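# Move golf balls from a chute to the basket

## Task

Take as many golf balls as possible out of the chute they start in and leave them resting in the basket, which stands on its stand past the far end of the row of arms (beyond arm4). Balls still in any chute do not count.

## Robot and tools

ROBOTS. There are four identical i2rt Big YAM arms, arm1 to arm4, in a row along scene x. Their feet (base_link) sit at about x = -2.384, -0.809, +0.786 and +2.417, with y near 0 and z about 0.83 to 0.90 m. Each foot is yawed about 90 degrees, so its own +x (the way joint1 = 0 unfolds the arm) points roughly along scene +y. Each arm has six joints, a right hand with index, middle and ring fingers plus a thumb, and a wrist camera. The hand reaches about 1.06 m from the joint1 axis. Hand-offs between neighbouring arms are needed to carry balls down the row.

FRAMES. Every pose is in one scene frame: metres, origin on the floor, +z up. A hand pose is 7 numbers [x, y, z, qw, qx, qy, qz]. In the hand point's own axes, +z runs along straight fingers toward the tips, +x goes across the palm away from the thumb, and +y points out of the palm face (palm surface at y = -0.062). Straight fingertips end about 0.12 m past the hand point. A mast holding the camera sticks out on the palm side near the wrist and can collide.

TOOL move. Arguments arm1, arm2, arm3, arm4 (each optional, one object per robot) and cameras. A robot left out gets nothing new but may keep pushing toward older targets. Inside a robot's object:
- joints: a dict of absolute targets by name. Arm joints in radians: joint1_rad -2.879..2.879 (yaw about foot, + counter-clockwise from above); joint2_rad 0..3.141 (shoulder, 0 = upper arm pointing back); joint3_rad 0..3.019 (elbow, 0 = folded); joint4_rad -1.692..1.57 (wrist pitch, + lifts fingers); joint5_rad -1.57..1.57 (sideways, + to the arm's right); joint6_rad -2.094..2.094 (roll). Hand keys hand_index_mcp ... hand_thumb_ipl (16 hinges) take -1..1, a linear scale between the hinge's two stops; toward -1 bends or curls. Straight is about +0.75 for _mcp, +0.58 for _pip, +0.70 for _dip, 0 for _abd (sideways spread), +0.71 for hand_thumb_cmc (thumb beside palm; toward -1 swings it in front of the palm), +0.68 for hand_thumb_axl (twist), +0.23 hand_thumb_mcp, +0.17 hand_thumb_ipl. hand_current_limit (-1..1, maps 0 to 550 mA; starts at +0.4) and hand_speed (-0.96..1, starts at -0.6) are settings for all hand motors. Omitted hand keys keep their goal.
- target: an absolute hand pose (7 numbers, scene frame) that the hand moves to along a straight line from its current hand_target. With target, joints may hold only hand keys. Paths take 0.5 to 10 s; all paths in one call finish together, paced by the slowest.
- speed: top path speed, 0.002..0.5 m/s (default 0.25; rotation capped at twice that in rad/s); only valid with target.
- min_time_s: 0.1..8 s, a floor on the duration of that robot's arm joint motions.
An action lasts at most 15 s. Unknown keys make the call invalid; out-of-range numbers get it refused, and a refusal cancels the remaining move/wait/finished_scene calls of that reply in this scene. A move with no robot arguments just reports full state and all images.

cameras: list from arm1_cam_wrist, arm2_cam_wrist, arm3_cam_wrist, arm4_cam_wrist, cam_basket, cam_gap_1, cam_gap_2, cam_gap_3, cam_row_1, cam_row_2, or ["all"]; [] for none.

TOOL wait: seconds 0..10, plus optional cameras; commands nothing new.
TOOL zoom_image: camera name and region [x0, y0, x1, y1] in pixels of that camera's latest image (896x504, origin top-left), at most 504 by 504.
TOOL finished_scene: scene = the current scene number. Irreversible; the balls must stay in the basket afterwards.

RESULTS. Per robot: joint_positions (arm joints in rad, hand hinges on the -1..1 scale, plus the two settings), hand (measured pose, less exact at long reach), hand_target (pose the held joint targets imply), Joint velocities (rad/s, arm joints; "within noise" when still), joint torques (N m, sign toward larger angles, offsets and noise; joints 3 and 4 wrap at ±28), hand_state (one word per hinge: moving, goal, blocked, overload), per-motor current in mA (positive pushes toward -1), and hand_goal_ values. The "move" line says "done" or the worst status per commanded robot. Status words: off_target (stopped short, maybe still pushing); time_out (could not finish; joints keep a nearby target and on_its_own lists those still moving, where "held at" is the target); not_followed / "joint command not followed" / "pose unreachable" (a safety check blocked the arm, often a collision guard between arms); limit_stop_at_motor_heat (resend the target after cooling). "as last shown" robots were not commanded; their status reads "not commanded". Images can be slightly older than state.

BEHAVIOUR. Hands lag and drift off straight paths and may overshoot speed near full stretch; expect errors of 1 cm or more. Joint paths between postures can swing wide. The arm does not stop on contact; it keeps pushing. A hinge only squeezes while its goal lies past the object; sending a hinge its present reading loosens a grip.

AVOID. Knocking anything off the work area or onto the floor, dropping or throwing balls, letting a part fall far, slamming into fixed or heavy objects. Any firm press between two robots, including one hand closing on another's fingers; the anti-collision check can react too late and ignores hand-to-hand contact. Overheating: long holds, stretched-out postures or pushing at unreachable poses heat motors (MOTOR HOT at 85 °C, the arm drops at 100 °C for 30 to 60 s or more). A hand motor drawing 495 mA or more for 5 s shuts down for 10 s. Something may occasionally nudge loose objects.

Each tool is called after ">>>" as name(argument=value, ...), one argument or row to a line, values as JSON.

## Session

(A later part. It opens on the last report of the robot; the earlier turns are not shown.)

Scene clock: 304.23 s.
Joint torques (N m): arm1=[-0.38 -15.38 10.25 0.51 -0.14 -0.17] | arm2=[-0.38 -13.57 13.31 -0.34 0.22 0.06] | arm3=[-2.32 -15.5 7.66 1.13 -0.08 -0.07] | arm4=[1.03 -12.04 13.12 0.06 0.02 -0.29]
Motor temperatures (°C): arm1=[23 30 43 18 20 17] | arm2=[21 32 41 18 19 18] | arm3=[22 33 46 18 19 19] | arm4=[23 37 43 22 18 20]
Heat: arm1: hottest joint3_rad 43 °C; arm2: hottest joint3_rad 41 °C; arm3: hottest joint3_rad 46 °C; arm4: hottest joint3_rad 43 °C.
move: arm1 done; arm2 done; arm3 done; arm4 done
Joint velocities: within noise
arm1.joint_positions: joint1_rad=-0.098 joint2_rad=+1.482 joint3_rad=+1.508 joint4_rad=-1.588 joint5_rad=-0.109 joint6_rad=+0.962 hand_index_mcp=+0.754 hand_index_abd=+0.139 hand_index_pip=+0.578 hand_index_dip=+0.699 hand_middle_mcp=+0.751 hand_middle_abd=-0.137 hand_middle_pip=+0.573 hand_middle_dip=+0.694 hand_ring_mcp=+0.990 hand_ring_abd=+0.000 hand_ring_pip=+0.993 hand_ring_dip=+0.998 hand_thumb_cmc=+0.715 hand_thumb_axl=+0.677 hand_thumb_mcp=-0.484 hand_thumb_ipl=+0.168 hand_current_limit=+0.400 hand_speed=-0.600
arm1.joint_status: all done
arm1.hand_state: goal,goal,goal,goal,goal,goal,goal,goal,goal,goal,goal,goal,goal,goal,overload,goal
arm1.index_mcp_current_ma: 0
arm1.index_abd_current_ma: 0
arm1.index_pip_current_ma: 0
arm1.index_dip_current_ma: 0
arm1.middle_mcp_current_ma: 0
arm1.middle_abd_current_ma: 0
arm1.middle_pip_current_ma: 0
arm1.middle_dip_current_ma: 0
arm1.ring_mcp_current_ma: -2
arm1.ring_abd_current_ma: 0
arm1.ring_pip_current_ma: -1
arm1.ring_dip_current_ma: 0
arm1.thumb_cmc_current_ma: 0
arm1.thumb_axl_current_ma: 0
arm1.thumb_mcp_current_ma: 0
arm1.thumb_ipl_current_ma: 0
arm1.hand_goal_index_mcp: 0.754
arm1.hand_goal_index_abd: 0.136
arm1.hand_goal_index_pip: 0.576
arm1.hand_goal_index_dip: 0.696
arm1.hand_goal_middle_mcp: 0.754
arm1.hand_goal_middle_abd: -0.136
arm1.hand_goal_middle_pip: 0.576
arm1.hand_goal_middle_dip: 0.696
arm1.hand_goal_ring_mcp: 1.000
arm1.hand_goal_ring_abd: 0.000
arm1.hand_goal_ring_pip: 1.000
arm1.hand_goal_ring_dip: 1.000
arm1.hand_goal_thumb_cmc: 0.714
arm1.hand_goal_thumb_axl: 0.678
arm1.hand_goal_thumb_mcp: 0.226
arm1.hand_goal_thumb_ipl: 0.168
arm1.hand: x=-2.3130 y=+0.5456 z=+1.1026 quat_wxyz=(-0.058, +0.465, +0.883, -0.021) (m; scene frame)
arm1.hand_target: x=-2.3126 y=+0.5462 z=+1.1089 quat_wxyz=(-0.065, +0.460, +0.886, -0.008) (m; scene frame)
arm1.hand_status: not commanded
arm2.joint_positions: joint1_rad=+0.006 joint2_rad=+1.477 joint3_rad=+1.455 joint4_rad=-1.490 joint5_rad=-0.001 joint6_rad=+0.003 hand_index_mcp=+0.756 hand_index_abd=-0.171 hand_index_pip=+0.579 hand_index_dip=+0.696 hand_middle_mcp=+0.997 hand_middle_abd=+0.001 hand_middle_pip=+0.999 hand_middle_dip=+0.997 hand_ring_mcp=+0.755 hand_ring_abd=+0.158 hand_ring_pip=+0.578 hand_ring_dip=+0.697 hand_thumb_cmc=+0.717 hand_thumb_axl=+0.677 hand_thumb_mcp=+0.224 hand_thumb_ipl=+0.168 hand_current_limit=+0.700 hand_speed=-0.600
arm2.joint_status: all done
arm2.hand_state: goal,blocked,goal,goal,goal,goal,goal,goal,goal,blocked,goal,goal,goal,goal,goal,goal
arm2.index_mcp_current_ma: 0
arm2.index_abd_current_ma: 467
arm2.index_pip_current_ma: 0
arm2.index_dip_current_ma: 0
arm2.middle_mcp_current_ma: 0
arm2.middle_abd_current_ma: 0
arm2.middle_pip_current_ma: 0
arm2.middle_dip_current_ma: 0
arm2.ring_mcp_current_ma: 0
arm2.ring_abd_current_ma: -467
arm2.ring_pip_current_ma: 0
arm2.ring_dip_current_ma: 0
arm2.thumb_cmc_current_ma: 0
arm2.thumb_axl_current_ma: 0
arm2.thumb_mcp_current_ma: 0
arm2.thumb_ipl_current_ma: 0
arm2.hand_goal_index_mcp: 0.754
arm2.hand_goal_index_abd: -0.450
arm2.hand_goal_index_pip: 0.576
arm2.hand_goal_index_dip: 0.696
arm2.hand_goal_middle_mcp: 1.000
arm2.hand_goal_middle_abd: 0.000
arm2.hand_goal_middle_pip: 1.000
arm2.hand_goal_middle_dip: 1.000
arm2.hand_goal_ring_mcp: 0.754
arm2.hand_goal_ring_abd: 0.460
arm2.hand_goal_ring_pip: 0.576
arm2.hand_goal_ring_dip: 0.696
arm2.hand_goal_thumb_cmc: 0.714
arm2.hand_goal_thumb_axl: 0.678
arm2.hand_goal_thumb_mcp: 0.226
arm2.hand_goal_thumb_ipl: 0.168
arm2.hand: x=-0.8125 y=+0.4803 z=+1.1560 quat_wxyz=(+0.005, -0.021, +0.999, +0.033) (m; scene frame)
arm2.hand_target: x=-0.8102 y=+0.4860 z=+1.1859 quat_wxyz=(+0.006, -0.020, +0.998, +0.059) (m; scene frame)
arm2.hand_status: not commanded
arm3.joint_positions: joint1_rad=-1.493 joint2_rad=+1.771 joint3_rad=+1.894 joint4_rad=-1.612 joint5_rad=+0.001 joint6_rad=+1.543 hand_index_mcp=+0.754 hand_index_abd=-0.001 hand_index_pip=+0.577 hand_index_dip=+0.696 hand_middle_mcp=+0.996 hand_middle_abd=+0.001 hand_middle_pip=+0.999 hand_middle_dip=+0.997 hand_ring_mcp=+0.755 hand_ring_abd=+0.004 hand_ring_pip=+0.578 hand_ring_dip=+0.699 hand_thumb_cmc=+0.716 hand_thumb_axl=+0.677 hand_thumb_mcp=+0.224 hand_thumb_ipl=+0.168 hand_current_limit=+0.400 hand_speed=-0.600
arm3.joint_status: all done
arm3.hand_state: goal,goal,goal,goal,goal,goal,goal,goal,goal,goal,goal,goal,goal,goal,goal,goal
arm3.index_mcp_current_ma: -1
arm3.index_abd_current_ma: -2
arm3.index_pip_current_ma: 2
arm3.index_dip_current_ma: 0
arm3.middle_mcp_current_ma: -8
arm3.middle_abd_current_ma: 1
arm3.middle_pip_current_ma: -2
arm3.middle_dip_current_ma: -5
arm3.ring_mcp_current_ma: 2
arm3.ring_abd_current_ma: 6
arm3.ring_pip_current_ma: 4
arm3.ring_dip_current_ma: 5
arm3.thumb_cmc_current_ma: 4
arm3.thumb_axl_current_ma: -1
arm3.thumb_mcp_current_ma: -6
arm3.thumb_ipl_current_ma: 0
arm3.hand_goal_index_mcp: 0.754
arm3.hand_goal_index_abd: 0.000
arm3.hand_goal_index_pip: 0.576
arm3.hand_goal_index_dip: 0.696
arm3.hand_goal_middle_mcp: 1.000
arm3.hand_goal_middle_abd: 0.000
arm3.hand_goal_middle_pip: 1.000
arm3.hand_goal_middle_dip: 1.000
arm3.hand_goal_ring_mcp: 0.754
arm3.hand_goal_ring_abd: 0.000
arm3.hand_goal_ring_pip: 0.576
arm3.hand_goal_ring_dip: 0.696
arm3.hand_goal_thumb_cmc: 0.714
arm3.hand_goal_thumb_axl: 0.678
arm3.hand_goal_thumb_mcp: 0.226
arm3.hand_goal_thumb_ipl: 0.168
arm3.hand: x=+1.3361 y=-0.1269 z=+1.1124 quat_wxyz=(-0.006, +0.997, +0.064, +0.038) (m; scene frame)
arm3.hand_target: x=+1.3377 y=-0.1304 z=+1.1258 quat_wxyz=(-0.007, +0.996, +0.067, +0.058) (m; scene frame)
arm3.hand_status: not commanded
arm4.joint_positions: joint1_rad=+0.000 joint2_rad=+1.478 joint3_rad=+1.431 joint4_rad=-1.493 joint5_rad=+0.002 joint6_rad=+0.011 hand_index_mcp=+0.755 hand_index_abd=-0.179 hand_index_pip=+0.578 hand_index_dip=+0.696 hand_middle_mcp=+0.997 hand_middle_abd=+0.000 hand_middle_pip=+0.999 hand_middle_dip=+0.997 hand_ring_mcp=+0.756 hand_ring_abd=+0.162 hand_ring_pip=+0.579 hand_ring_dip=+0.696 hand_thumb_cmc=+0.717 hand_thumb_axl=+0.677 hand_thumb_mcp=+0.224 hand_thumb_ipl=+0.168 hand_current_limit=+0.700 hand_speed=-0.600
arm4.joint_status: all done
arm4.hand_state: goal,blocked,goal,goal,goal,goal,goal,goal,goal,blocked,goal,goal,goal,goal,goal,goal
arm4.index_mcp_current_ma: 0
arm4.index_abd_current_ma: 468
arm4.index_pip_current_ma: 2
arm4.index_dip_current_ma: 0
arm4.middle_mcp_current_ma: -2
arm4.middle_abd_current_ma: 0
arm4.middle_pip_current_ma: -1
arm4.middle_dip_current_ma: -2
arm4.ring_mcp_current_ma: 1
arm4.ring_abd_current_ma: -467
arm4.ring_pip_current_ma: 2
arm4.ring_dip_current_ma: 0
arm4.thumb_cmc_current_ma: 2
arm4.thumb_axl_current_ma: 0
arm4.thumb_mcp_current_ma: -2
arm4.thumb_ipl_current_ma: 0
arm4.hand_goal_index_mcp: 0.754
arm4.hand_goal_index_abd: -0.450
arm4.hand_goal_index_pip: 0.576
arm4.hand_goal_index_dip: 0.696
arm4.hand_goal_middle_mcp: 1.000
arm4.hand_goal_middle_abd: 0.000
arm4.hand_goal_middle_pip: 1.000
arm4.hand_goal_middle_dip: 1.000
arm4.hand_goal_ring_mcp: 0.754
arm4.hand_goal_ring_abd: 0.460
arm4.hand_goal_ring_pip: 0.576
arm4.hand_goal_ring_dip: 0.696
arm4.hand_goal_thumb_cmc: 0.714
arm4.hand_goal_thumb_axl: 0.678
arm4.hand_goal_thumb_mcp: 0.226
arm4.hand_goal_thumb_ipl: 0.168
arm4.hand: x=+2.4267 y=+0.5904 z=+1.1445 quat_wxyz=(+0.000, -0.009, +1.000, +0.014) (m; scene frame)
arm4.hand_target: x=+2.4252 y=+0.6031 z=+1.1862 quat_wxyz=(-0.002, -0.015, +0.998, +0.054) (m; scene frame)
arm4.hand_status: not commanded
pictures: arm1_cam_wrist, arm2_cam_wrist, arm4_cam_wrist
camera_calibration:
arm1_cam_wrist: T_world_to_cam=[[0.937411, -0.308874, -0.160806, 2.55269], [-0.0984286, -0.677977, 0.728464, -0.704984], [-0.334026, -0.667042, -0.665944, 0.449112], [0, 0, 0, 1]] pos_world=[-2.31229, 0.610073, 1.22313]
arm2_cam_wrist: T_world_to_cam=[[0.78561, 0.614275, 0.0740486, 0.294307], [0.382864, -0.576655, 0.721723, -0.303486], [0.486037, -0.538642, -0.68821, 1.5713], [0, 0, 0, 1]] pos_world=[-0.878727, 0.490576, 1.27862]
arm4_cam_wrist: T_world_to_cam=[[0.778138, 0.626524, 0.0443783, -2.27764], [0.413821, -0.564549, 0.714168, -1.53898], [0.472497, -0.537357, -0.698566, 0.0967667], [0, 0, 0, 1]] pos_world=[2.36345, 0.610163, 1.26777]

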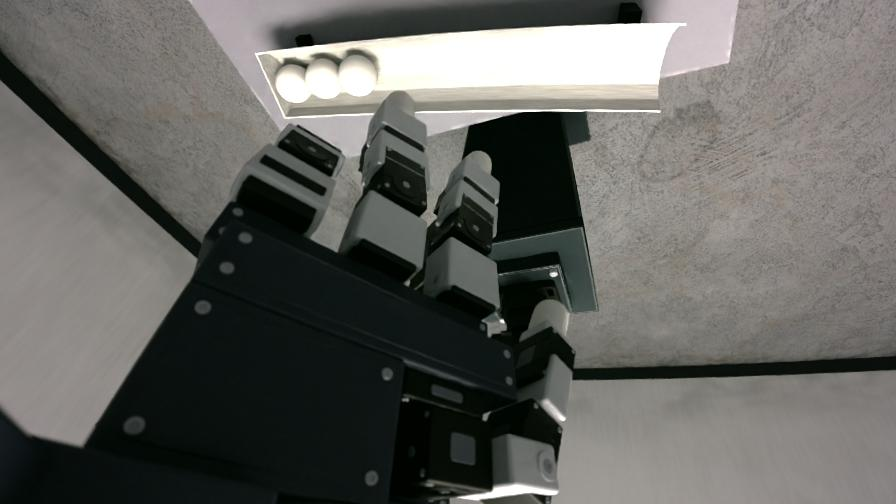

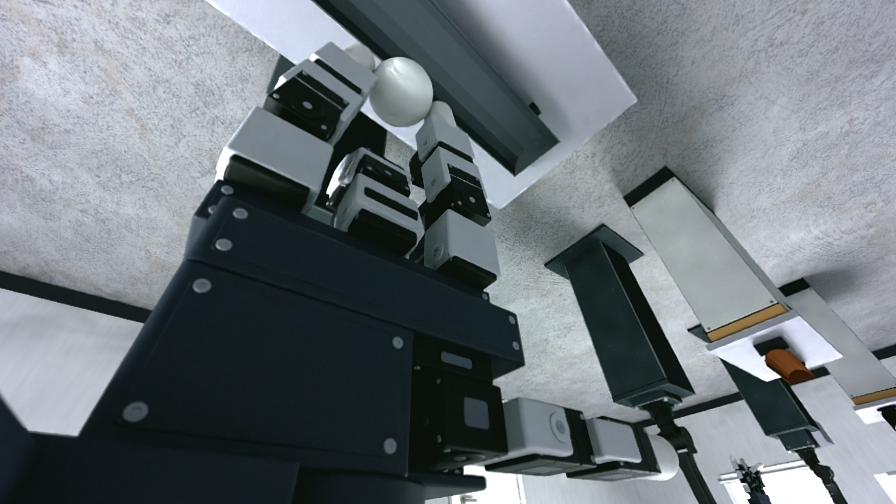

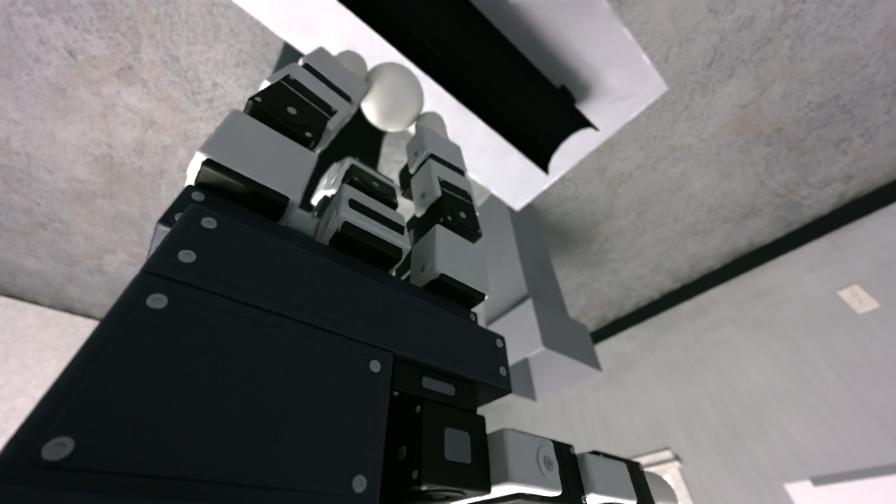

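>>> move(
  arm1={"target": [-2.443, 0.5505, 1.00, -0.0662, 0.4435, 0.8921, 0.0526], "speed": 0.1},
  arm2={"joints": {"joint1_rad": -1.5, "joint2_rad": 1.75, "joint3_rad": 1.9, "joint4_rad": -1.6, "joint5_rad": 0, "joint6_rad": 1.53}, "min_time_s": 5.5},
  arm4={"joints": {"joint1_rad": -1.5, "joint2_rad": 1.75, "joint3_rad": 1.9, "joint4_rad": -1.6, "joint5_rad": 0, "joint6_rad": 1.53}, "min_time_s": 5.5},
  arm3={"joints": {"joint1_rad": 1.53, "joint2_rad": 0.6, "joint3_rad": 1.39, "joint4_rad": -1.35, "joint5_rad": 0, "joint6_rad": 0}, "min_time_s": 6.5},
)

>>> move(
  arm1={"target": [-2.443, 0.5505, 0.955, -0.0662, 0.4435, 0.8921, 0.0526], "speed": 0.05},
  arm2={"target": [-0.135, -0.122, 1.115, 0, 1, 0, 0.02], "speed": 0.1},
  arm3={"target": [0.08, -0.01, 1.06, -0.5, -0.5, 0.5, 0.5], "speed": 0.2},
  arm4={"target": [3.21, -0.09, 1.12, 0, 1, 0, 0.02], "speed": 0.12},
  cameras=["arm1_cam_wrist", "arm2_cam_wrist", "cam_gap_1"],
)

>>> zoom_image(
  camera="arm1_cam_wrist",
  region=[300, 0, 600, 200],
)

Scene clock: 318.00 s.
Joint torques (N m): arm1=[0.03 -12.22 10.32 0.88 0.05 0.11] | arm2=[0.44 -14.62 13.59 -0.38 0.14 0.16] | arm3=[-1.2 1.55 6.72 3.6 0.05 -0.14] | arm4=[0.91 -13.57 13.24 0.05 0.07 -0.05]
Motor temperatures (°C): arm1=[23 29 42 18 20 18] | arm2=[21 31 41 18 19 18] | arm3=[22 32 45 18 19 19] | arm4=[23 36 46 22 18 20]
Heat: arm1: hottest joint3_rad 42 °C; arm2: hottest joint3_rad 41 °C; arm3: hottest joint3_rad 45 °C; arm4: hottest joint3_rad 46 °C.
move: arm1 moving; arm2 done; arm3 done; arm4 done
Joint velocities: within noise
arm1.joint_positions: joint1_rad=+0.218 joint2_rad=+1.472 joint3_rad=+1.213 joint4_rad=-1.152 joint5_rad=-0.013 joint6_rad=+1.220 hand_index_mcp=+0.754 hand_index_abd=+0.139 hand_index_pip=+0.578 hand_index_dip=+0.699 hand_middle_mcp=+0.751 hand_middle_abd=-0.137 hand_middle_pip=+0.573 hand_middle_dip=+0.694 hand_ring_mcp=+0.990 hand_ring_abd=+0.000 hand_ring_pip=+0.993 hand_ring_dip=+0.998 hand_thumb_cmc=+0.715 hand_thumb_axl=+0.677 hand_thumb_mcp=-0.484 hand_thumb_ipl=+0.168 hand_current_limit=+0.400 hand_speed=-0.600
arm1.joint_status: not commanded
arm1.hand_state: goal,goal,goal,goal,goal,goal,goal,goal,goal,goal,goal,goal,goal,goal,overload,goal
arm1.index_mcp_current_ma: 0
arm1.index_abd_current_ma: 0
arm1.index_pip_current_ma: 0
arm1.index_dip_current_ma: 0
arm1.middle_mcp_current_ma: 0
arm1.middle_abd_current_ma: 0
arm1.middle_pip_current_ma: 0
arm1.middle_dip_current_ma: 0
arm1.ring_mcp_current_ma: -2
arm1.ring_abd_current_ma: 0
arm1.ring_pip_current_ma: -1
arm1.ring_dip_current_ma: 0
arm1.thumb_cmc_current_ma: 0
arm1.thumb_axl_current_ma: 0
arm1.thumb_mcp_current_ma: 0
arm1.thumb_ipl_current_ma: 0
arm1.hand_goal_index_mcp: 0.754
arm1.hand_goal_index_abd: 0.136
arm1.hand_goal_index_pip: 0.576
arm1.hand_goal_index_dip: 0.696
arm1.hand_goal_middle_mcp: 0.754
arm1.hand_goal_middle_abd: -0.136
arm1.hand_goal_middle_pip: 0.576
arm1.hand_goal_middle_dip: 0.696
arm1.hand_goal_ring_mcp: 1.000
arm1.hand_goal_ring_abd: 0.000
arm1.hand_goal_ring_pip: 1.000
arm1.hand_goal_ring_dip: 1.000
arm1.hand_goal_thumb_cmc: 0.714
arm1.hand_goal_thumb_axl: 0.678
arm1.hand_goal_thumb_mcp: 0.226
arm1.hand_goal_thumb_ipl: 0.168
arm1.hand: x=-2.4422 y=+0.5492 z=+1.0076 quat_wxyz=(-0.067, +0.438, +0.895, +0.053) (m; scene frame)
arm1.hand_target: x=-2.4430 y=+0.5503 z=+1.0000 quat_wxyz=(-0.066, +0.443, +0.892, +0.052) (m; scene frame)
arm1.hand_status: moving (0.008 m and 0.7 deg from the pose sent, 0.166 m and 8.9 deg at the start)
arm2.joint_positions: joint1_rad=-1.500 joint2_rad=+1.733 joint3_rad=+1.852 joint4_rad=-1.590 joint5_rad=-0.001 joint6_rad=+1.522 hand_index_mcp=+0.754 hand_index_abd=-0.171 hand_index_pip=+0.578 hand_index_dip=+0.696 hand_middle_mcp=+0.996 hand_middle_abd=+0.001 hand_middle_pip=+0.999 hand_middle_dip=+0.997 hand_ring_mcp=+0.754 hand_ring_abd=+0.158 hand_ring_pip=+0.578 hand_ring_dip=+0.697 hand_thumb_cmc=+0.716 hand_thumb_axl=+0.677 hand_thumb_mcp=+0.224 hand_thumb_ipl=+0.168 hand_current_limit=+0.700 hand_speed=-0.600
arm2.joint_status: all done
arm2.hand_state: goal,blocked,goal,goal,goal,goal,goal,goal,goal,blocked,goal,goal,goal,goal,goal,goal
arm2.index_mcp_current_ma: 0
arm2.index_abd_current_ma: 468
arm2.index_pip_current_ma: 0
arm2.index_dip_current_ma: 0
arm2.middle_mcp_current_ma: 0
arm2.middle_abd_current_ma: 0
arm2.middle_pip_current_ma: 0
arm2.middle_dip_current_ma: 0
arm2.ring_mcp_current_ma: 0
arm2.ring_abd_current_ma: -467
arm2.ring_pip_current_ma: 0
arm2.ring_dip_current_ma: 0
arm2.thumb_cmc_current_ma: 0
arm2.thumb_axl_current_ma: 0
arm2.thumb_mcp_current_ma: 0
arm2.thumb_ipl_current_ma: 0
arm2.hand_goal_index_mcp: 0.754
arm2.hand_goal_index_abd: -0.450
arm2.hand_goal_index_pip: 0.576
arm2.hand_goal_index_dip: 0.696
arm2.hand_goal_middle_mcp: 1.000
arm2.hand_goal_middle_abd: 0.000
arm2.hand_goal_middle_pip: 1.000
arm2.hand_goal_middle_dip: 1.000
arm2.hand_goal_ring_mcp: 0.754
arm2.hand_goal_ring_abd: 0.460
arm2.hand_goal_ring_pip: 0.576
arm2.hand_goal_ring_dip: 0.696
arm2.hand_goal_thumb_cmc: 0.714
arm2.hand_goal_thumb_axl: 0.678
arm2.hand_goal_thumb_mcp: 0.226
arm2.hand_goal_thumb_ipl: 0.168
arm2.hand: x=-0.2709 y=-0.0831 z=+1.1856 quat_wxyz=(-0.005, +0.995, +0.079, +0.057) (m; scene frame)
arm2.hand_target: x=-0.2619 y=-0.0823 z=+1.1953 quat_wxyz=(-0.006, +0.995, +0.074, +0.067) (m; scene frame)
arm2.hand_status: not commanded
arm3.joint_positions: joint1_rad=+1.520 joint2_rad=+0.599 joint3_rad=+1.386 joint4_rad=-1.373 joint5_rad=+0.000 joint6_rad=+0.016 hand_index_mcp=+0.759 hand_index_abd=-0.001 hand_index_pip=+0.577 hand_index_dip=+0.696 hand_middle_mcp=+1.000 hand_middle_abd=+0.001 hand_middle_pip=+0.999 hand_middle_dip=+0.997 hand_ring_mcp=+0.759 hand_ring_abd=+0.003 hand_ring_pip=+0.578 hand_ring_dip=+0.699 hand_thumb_cmc=+0.719 hand_thumb_axl=+0.677 hand_thumb_mcp=+0.224 hand_thumb_ipl=+0.168 hand_current_limit=+0.400 hand_speed=-0.600
arm3.joint_status: all done
arm3.hand_state: goal,goal,goal,goal,goal,goal,goal,goal,goal,goal,goal,goal,goal,goal,goal,goal
arm3.index_mcp_current_ma: 10
arm3.index_abd_current_ma: -2
arm3.index_pip_current_ma: 2
arm3.index_dip_current_ma: 0
arm3.middle_mcp_current_ma: 0
arm3.middle_abd_current_ma: 1
arm3.middle_pip_current_ma: -2
arm3.middle_dip_current_ma: -5
arm3.ring_mcp_current_ma: 11
arm3.ring_abd_current_ma: 5
arm3.ring_pip_current_ma: 3
arm3.ring_dip_current_ma: 5
arm3.thumb_cmc_current_ma: 12
arm3.thumb_axl_current_ma: -1
arm3.thumb_mcp_current_ma: -6
arm3.thumb_ipl_current_ma: 0
arm3.hand_goal_index_mcp: 0.754
arm3.hand_goal_index_abd: 0.000
arm3.hand_goal_index_pip: 0.576
arm3.hand_goal_index_dip: 0.696
arm3.hand_goal_middle_mcp: 1.000
arm3.hand_goal_middle_abd: 0.000
arm3.hand_goal_middle_pip: 1.000
arm3.hand_goal_middle_dip: 1.000
arm3.hand_goal_ring_mcp: 0.754
arm3.hand_goal_ring_abd: 0.000
arm3.hand_goal_ring_pip: 0.576
arm3.hand_goal_ring_dip: 0.696
arm3.hand_goal_thumb_cmc: 0.714
arm3.hand_goal_thumb_axl: 0.678
arm3.hand_goal_thumb_mcp: 0.226
arm3.hand_goal_thumb_ipl: 0.168
arm3.hand: x=+0.5198 y=-0.0663 z=+1.4348 quat_wxyz=(-0.331, -0.610, +0.634, +0.341) (m; scene frame)
arm3.hand_target: x=+0.5183 y=-0.0704 z=+1.4429 quat_wxyz=(-0.338, -0.614, +0.622, +0.350) (m; scene frame)
arm3.hand_status: not commanded
arm4.joint_positions: joint1_rad=-1.503 joint2_rad=+1.740 joint3_rad=+1.828 joint4_rad=-1.593 joint5_rad=+0.000 joint6_rad=+1.516 hand_index_mcp=+0.754 hand_index_abd=-0.179 hand_index_pip=+0.578 hand_index_dip=+0.696 hand_middle_mcp=+0.997 hand_middle_abd=+0.000 hand_middle_pip=+0.999 hand_middle_dip=+0.997 hand_ring_mcp=+0.754 hand_ring_abd=+0.162 hand_ring_pip=+0.578 hand_ring_dip=+0.696 hand_thumb_cmc=+0.716 hand_thumb_axl=+0.677 hand_thumb_mcp=+0.224 hand_thumb_ipl=+0.168 hand_current_limit=+0.700 hand_speed=-0.600
arm4.joint_status: all done
arm4.hand_state: goal,blocked,goal,goal,goal,goal,goal,goal,goal,blocked,goal,goal,goal,goal,goal,goal
arm4.index_mcp_current_ma: 0
arm4.index_abd_current_ma: 468
arm4.index_pip_current_ma: 1
arm4.index_dip_current_ma: 0
arm4.middle_mcp_current_ma: -3
arm4.middle_abd_current_ma: 0
arm4.middle_pip_current_ma: -1
arm4.middle_dip_current_ma: -2
arm4.ring_mcp_current_ma: 0
arm4.ring_abd_current_ma: -467
arm4.ring_pip_current_ma: 1
arm4.ring_dip_current_ma: 0
arm4.thumb_cmc_current_ma: 1
arm4.thumb_axl_current_ma: 0
arm4.thumb_mcp_current_ma: -2
arm4.thumb_ipl_current_ma: 0
arm4.hand_goal_index_mcp: 0.754
arm4.hand_goal_index_abd: -0.450
arm4.hand_goal_index_pip: 0.576
arm4.hand_goal_index_dip: 0.696
arm4.hand_goal_middle_mcp: 1.000
arm4.hand_goal_middle_abd: 0.000
arm4.hand_goal_middle_pip: 1.000
arm4.hand_goal_middle_dip: 1.000
arm4.hand_goal_ring_mcp: 0.754
arm4.hand_goal_ring_abd: 0.460
arm4.hand_goal_ring_pip: 0.576
arm4.hand_goal_ring_dip: 0.696
arm4.hand_goal_thumb_cmc: 0.714
arm4.hand_goal_thumb_axl: 0.678
arm4.hand_goal_thumb_mcp: 0.226
arm4.hand_goal_thumb_ipl: 0.168
arm4.hand: x=+2.9550 y=+0.0267 z=+1.1722 quat_wxyz=(+0.001, +0.997, +0.075, +0.032) (m; scene frame)
arm4.hand_target: x=+2.9683 y=+0.0303 z=+1.1940 quat_wxyz=(+0.000, +0.996, +0.070, +0.059) (m; scene frame)
arm4.hand_status: not commanded
pictures: none

Scene clock: 321.63 s.
Joint torques (N m): arm1=[-0.15 -11.87 9.54 0.8 0.01 0.1] | arm2=[-0.44 -20.25 13.33 -0.5 0.26 0.18] | arm3=[-3.19 -15.56 8.4 3.86 -0.08 0.09] | arm4=[0.03 -21.77 13.24 1.48 0.2 -0.35]
Motor temperatures (°C): arm1=[23 29 42 18 20 18] | arm2=[21 31 42 18 19 18] | arm3=[22 32 45 18 19 19] | arm4=[23 36 47 22 18 20]
Heat: arm1: hottest joint3_rad 42 °C; arm2: hottest joint3_rad 42 °C; arm3: hottest joint3_rad 45 °C; arm4: hottest joint3_rad 47 °C.
move: arm1 off_target; arm2 off_target; arm3 off_target; arm4 off_target
Joint velocities: within noise
arm1.joint_positions: joint1_rad=+0.218 joint2_rad=+1.504 joint3_rad=+1.136 joint4_rad=-1.029 joint5_rad=-0.012 joint6_rad=+1.220 hand_index_mcp=+0.750 hand_index_abd=+0.134 hand_index_pip=+0.575 hand_index_dip=+0.697 hand_middle_mcp=+0.751 hand_middle_abd=-0.137 hand_middle_pip=+0.573 hand_middle_dip=+0.694 hand_ring_mcp=+0.990 hand_ring_abd=+0.000 hand_ring_pip=+0.993 hand_ring_dip=+0.998 hand_thumb_cmc=+0.715 hand_thumb_axl=+0.677 hand_thumb_mcp=-0.484 hand_thumb_ipl=+0.168 hand_current_limit=+0.400 hand_speed=-0.600
arm1.joint_status: not commanded
arm1.hand_state: goal,goal,goal,goal,goal,goal,goal,goal,goal,goal,goal,goal,goal,goal,overload,goal
arm1.index_mcp_current_ma: 0
arm1.index_abd_current_ma: 0
arm1.index_pip_current_ma: 0
arm1.index_dip_current_ma: 0
arm1.middle_mcp_current_ma: 0
arm1.middle_abd_current_ma: 0
arm1.middle_pip_current_ma: 0
arm1.middle_dip_current_ma: 0
arm1.ring_mcp_current_ma: -2
arm1.ring_abd_current_ma: 0
arm1.ring_pip_current_ma: -1
arm1.ring_dip_current_ma: 0
arm1.thumb_cmc_current_ma: 0
arm1.thumb_axl_current_ma: 0
arm1.thumb_mcp_current_ma: 0
arm1.thumb_ipl_current_ma: 0
arm1.hand_goal_index_mcp: 0.754
arm1.hand_goal_index_abd: 0.136
arm1.hand_goal_index_pip: 0.576
arm1.hand_goal_index_dip: 0.696
arm1.hand_goal_middle_mcp: 0.754
arm1.hand_goal_middle_abd: -0.136
arm1.hand_goal_middle_pip: 0.576
arm1.hand_goal_middle_dip: 0.696
arm1.hand_goal_ring_mcp: 1.000
arm1.hand_goal_ring_abd: 0.000
arm1.hand_goal_ring_pip: 1.000
arm1.hand_goal_ring_dip: 1.000
arm1.hand_goal_thumb_cmc: 0.714
arm1.hand_goal_thumb_axl: 0.678
arm1.hand_goal_thumb_mcp: 0.226
arm1.hand_goal_thumb_ipl: 0.168
arm1.hand: x=-2.4435 y=+0.5525 z=+0.9681 quat_wxyz=(-0.072, +0.438, +0.894, +0.059) (m; scene frame)
arm1.hand_target: x=-2.4430 y=+0.5503 z=+0.9553 quat_wxyz=(-0.066, +0.444, +0.892, +0.053) (m; scene frame)
arm1.hand_status: off_target (0.013 m and 1.2 deg from the pose sent, 0.053 m and 0.7 deg at the start)
arm2.joint_positions: joint1_rad=-1.565 joint2_rad=+2.214 joint3_rad=+2.388 joint4_rad=-1.699 joint5_rad=+0.012 joint6_rad=+1.585 hand_index_mcp=+0.754 hand_index_abd=-0.171 hand_index_pip=+0.578 hand_index_dip=+0.696 hand_middle_mcp=+0.996 hand_middle_abd=+0.001 hand_middle_pip=+0.999 hand_middle_dip=+0.997 hand_ring_mcp=+0.754 hand_ring_abd=+0.158 hand_ring_pip=+0.578 hand_ring_dip=+0.697 hand_thumb_cmc=+0.716 hand_thumb_axl=+0.677 hand_thumb_mcp=+0.223 hand_thumb_ipl=+0.168 hand_current_limit=+0.700 hand_speed=-0.600
arm2.joint_status: not commanded
arm2.hand_state: goal,blocked,goal,goal,goal,goal,goal,goal,goal,blocked,goal,goal,goal,goal,goal,goal
arm2.index_mcp_current_ma: 0
arm2.index_abd_current_ma: 468
arm2.index_pip_current_ma: 0
arm2.index_dip_current_ma: 0
arm2.middle_mcp_current_ma: 0
arm2.middle_abd_current_ma: 0
arm2.middle_pip_current_ma: 0
arm2.middle_dip_current_ma: 0
arm2.ring_mcp_current_ma: 0
arm2.ring_abd_current_ma: -467
arm2.ring_pip_current_ma: 0
arm2.ring_dip_current_ma: 0
arm2.thumb_cmc_current_ma: 0
arm2.thumb_axl_current_ma: 0
arm2.thumb_mcp_current_ma: 0
arm2.thumb_ipl_current_ma: 0
arm2.hand_goal_index_mcp: 0.754
arm2.hand_goal_index_abd: -0.450
arm2.hand_goal_index_pip: 0.576
arm2.hand_goal_index_dip: 0.696
arm2.hand_goal_middle_mcp: 1.000
arm2.hand_goal_middle_abd: 0.000
arm2.hand_goal_middle_pip: 1.000
arm2.hand_goal_middle_dip: 1.000
arm2.hand_goal_ring_mcp: 0.754
arm2.hand_goal_ring_abd: 0.460
arm2.hand_goal_ring_pip: 0.576
arm2.hand_goal_ring_dip: 0.696
arm2.hand_goal_thumb_cmc: 0.714
arm2.hand_goal_thumb_axl: 0.678
arm2.hand_goal_thumb_mcp: 0.226
arm2.hand_goal_thumb_ipl: 0.168
arm2.hand: x=-0.1414 y=-0.1130 z=+1.1083 quat_wxyz=(+0.001, +0.999, +0.014, +0.030) (m; scene frame)
arm2.hand_target: x=-0.1359 y=-0.1220 z=+1.1147 quat_wxyz=(+0.002, +0.999, +0.004, +0.040) (m; scene frame)
arm2.hand_status: off_target (0.013 m and 2.0 deg from the pose sent, 0.158 m and 10.0 deg at the start; a joint's target at an end of its range on 36 of 109 steps)
arm3.joint_positions: joint1_rad=+1.448 joint2_rad=+1.996 joint3_rad=+1.004 joint4_rad=+0.909 joint5_rad=-0.113 joint6_rad=-0.005 hand_index_mcp=+0.762 hand_index_abd=-0.001 hand_index_pip=+0.577 hand_index_dip=+0.696 hand_middle_mcp=+1.000 hand_middle_abd=+0.001 hand_middle_pip=+0.999 hand_middle_dip=+0.997 hand_ring_mcp=+0.763 hand_ring_abd=+0.003 hand_ring_pip=+0.578 hand_ring_dip=+0.699 hand_thumb_cmc=+0.722 hand_thumb_axl=+0.677 hand_thumb_mcp=+0.224 hand_thumb_ipl=+0.168 hand_current_limit=+0.400 hand_speed=-0.600
arm3.joint_status: not commanded
arm3.hand_state: goal,goal,goal,goal,goal,goal,goal,goal,goal,goal,goal,goal,goal,goal,goal,goal
arm3.index_mcp_current_ma: 21
arm3.index_abd_current_ma: -2
arm3.index_pip_current_ma: 2
arm3.index_dip_current_ma: 0
arm3.middle_mcp_current_ma: 0
arm3.middle_abd_current_ma: 1
arm3.middle_pip_current_ma: -2
arm3.middle_dip_current_ma: -5
arm3.ring_mcp_current_ma: 21
arm3.ring_abd_current_ma: 5
arm3.ring_pip_current_ma: 3
arm3.ring_dip_current_ma: 5
arm3.thumb_cmc_current_ma: 19
arm3.thumb_axl_current_ma: -1
arm3.thumb_mcp_current_ma: -6
arm3.thumb_ipl_current_ma: 0
arm3.hand_goal_index_mcp: 0.754
arm3.hand_goal_index_abd: 0.000
arm3.hand_goal_index_pip: 0.576
arm3.hand_goal_index_dip: 0.696
arm3.hand_goal_middle_mcp: 1.000
arm3.hand_goal_middle_abd: 0.000
arm3.hand_goal_middle_pip: 1.000
arm3.hand_goal_middle_dip: 1.000
arm3.hand_goal_ring_mcp: 0.754
arm3.hand_goal_ring_abd: 0.000
arm3.hand_goal_ring_pip: 0.576
arm3.hand_goal_ring_dip: 0.696
arm3.hand_goal_thumb_cmc: 0.714
arm3.hand_goal_thumb_axl: 0.678
arm3.hand_goal_thumb_mcp: 0.226
arm3.hand_goal_thumb_ipl: 0.168
arm3.hand: x=+0.0865 y=-0.0213 z=+1.0254 quat_wxyz=(-0.482, -0.523, +0.514, +0.478) (m; scene frame)
arm3.hand_target: x=+0.0817 y=-0.0104 z=+1.0599 quat_wxyz=(-0.500, -0.500, +0.500, +0.500) (m; scene frame)
arm3.hand_status: off_target (0.037 m and 4.5 deg from the pose sent, 0.581 m and 33.3 deg at the start)
arm4.joint_positions: joint1_rad=-1.669 joint2_rad=+2.499 joint3_rad=+2.857 joint4_rad=-1.640 joint5_rad=+0.018 joint6_rad=+1.392 hand_index_mcp=+0.754 hand_index_abd=-0.179 hand_index_pip=+0.578 hand_index_dip=+0.696 hand_middle_mcp=+0.997 hand_middle_abd=+0.000 hand_middle_pip=+0.999 hand_middle_dip=+0.997 hand_ring_mcp=+0.754 hand_ring_abd=+0.162 hand_ring_pip=+0.578 hand_ring_dip=+0.696 hand_thumb_cmc=+0.716 hand_thumb_axl=+0.677 hand_thumb_mcp=+0.224 hand_thumb_ipl=+0.168 hand_current_limit=+0.700 hand_speed=-0.600
arm4.joint_status: not commanded
arm4.hand_state: goal,blocked,goal,goal,goal,goal,goal,goal,goal,blocked,goal,goal,goal,goal,goal,goal
arm4.index_mcp_current_ma: 0
arm4.index_abd_current_ma: 468
arm4.index_pip_current_ma: 1
arm4.index_dip_current_ma: 0
arm4.middle_mcp_current_ma: -3
arm4.middle_abd_current_ma: 0
arm4.middle_pip_current_ma: -1
arm4.middle_dip_current_ma: -2
arm4.ring_mcp_current_ma: 0
arm4.ring_abd_current_ma: -467
arm4.ring_pip_current_ma: 1
arm4.ring_dip_current_ma: 0
arm4.thumb_cmc_current_ma: 1
arm4.thumb_axl_current_ma: 0
arm4.thumb_mcp_current_ma: -2
arm4.thumb_ipl_current_ma: 0
arm4.hand_goal_index_mcp: 0.754
arm4.hand_goal_index_abd: -0.450
arm4.hand_goal_index_pip: 0.576
arm4.hand_goal_index_dip: 0.696
arm4.hand_goal_middle_mcp: 1.000
arm4.hand_goal_middle_abd: 0.000
arm4.hand_goal_middle_pip: 1.000
arm4.hand_goal_middle_dip: 1.000
arm4.hand_goal_ring_mcp: 0.754
arm4.hand_goal_ring_abd: 0.460
arm4.hand_goal_ring_pip: 0.576
arm4.hand_goal_ring_dip: 0.696
arm4.hand_goal_thumb_cmc: 0.714
arm4.hand_goal_thumb_axl: 0.678
arm4.hand_goal_thumb_mcp: 0.226
arm4.hand_goal_thumb_ipl: 0.168
arm4.hand: x=+3.1960 y=-0.0835 z=+1.0933 quat_wxyz=(+0.028, +0.988, +0.053, +0.141) (m; scene frame)
arm4.hand_target: x=+3.2065 y=-0.0895 z=+1.1197 quat_wxyz=(+0.036, +0.982, +0.056, +0.179) (m; scene frame)
arm4.hand_status: off_target (0.031 m and 15.5 deg from the pose sent, 0.285 m and 8.8 deg at the start; a joint's target at an end of its range on 75 of 109 steps)
pictures: arm1_cam_wrist, arm2_cam_wrist, cam_gap_1
camera_calibration:
arm1_cam_wrist: T_world_to_cam=[[0.958519, -0.238183, -0.15656, 2.66397], [-0.0967236, -0.78849, 0.607395, -0.432755], [-0.268117, -0.567056, -0.77882, 0.535557], [0, 0, 0, 1]] pos_world=[-2.45173, 0.596981, 1.09703]
arm2_cam_wrist: T_world_to_cam=[[-0.793946, -0.607619, -0.0211842, -0.120741], [-0.427697, 0.533409, 0.729761, -0.866158], [-0.432116, 0.588451, -0.683375, 0.88489], [0, 0, 0, 1]] pos_world=[-0.0839399, -0.132062, 1.23424]

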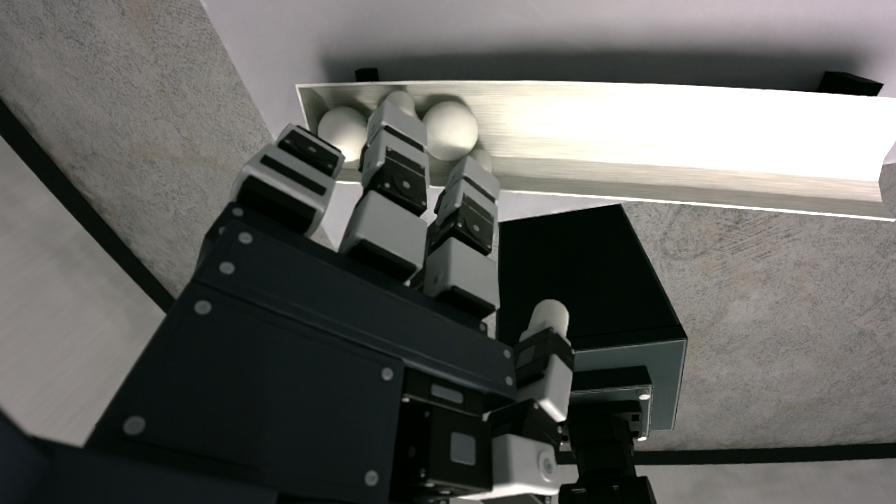

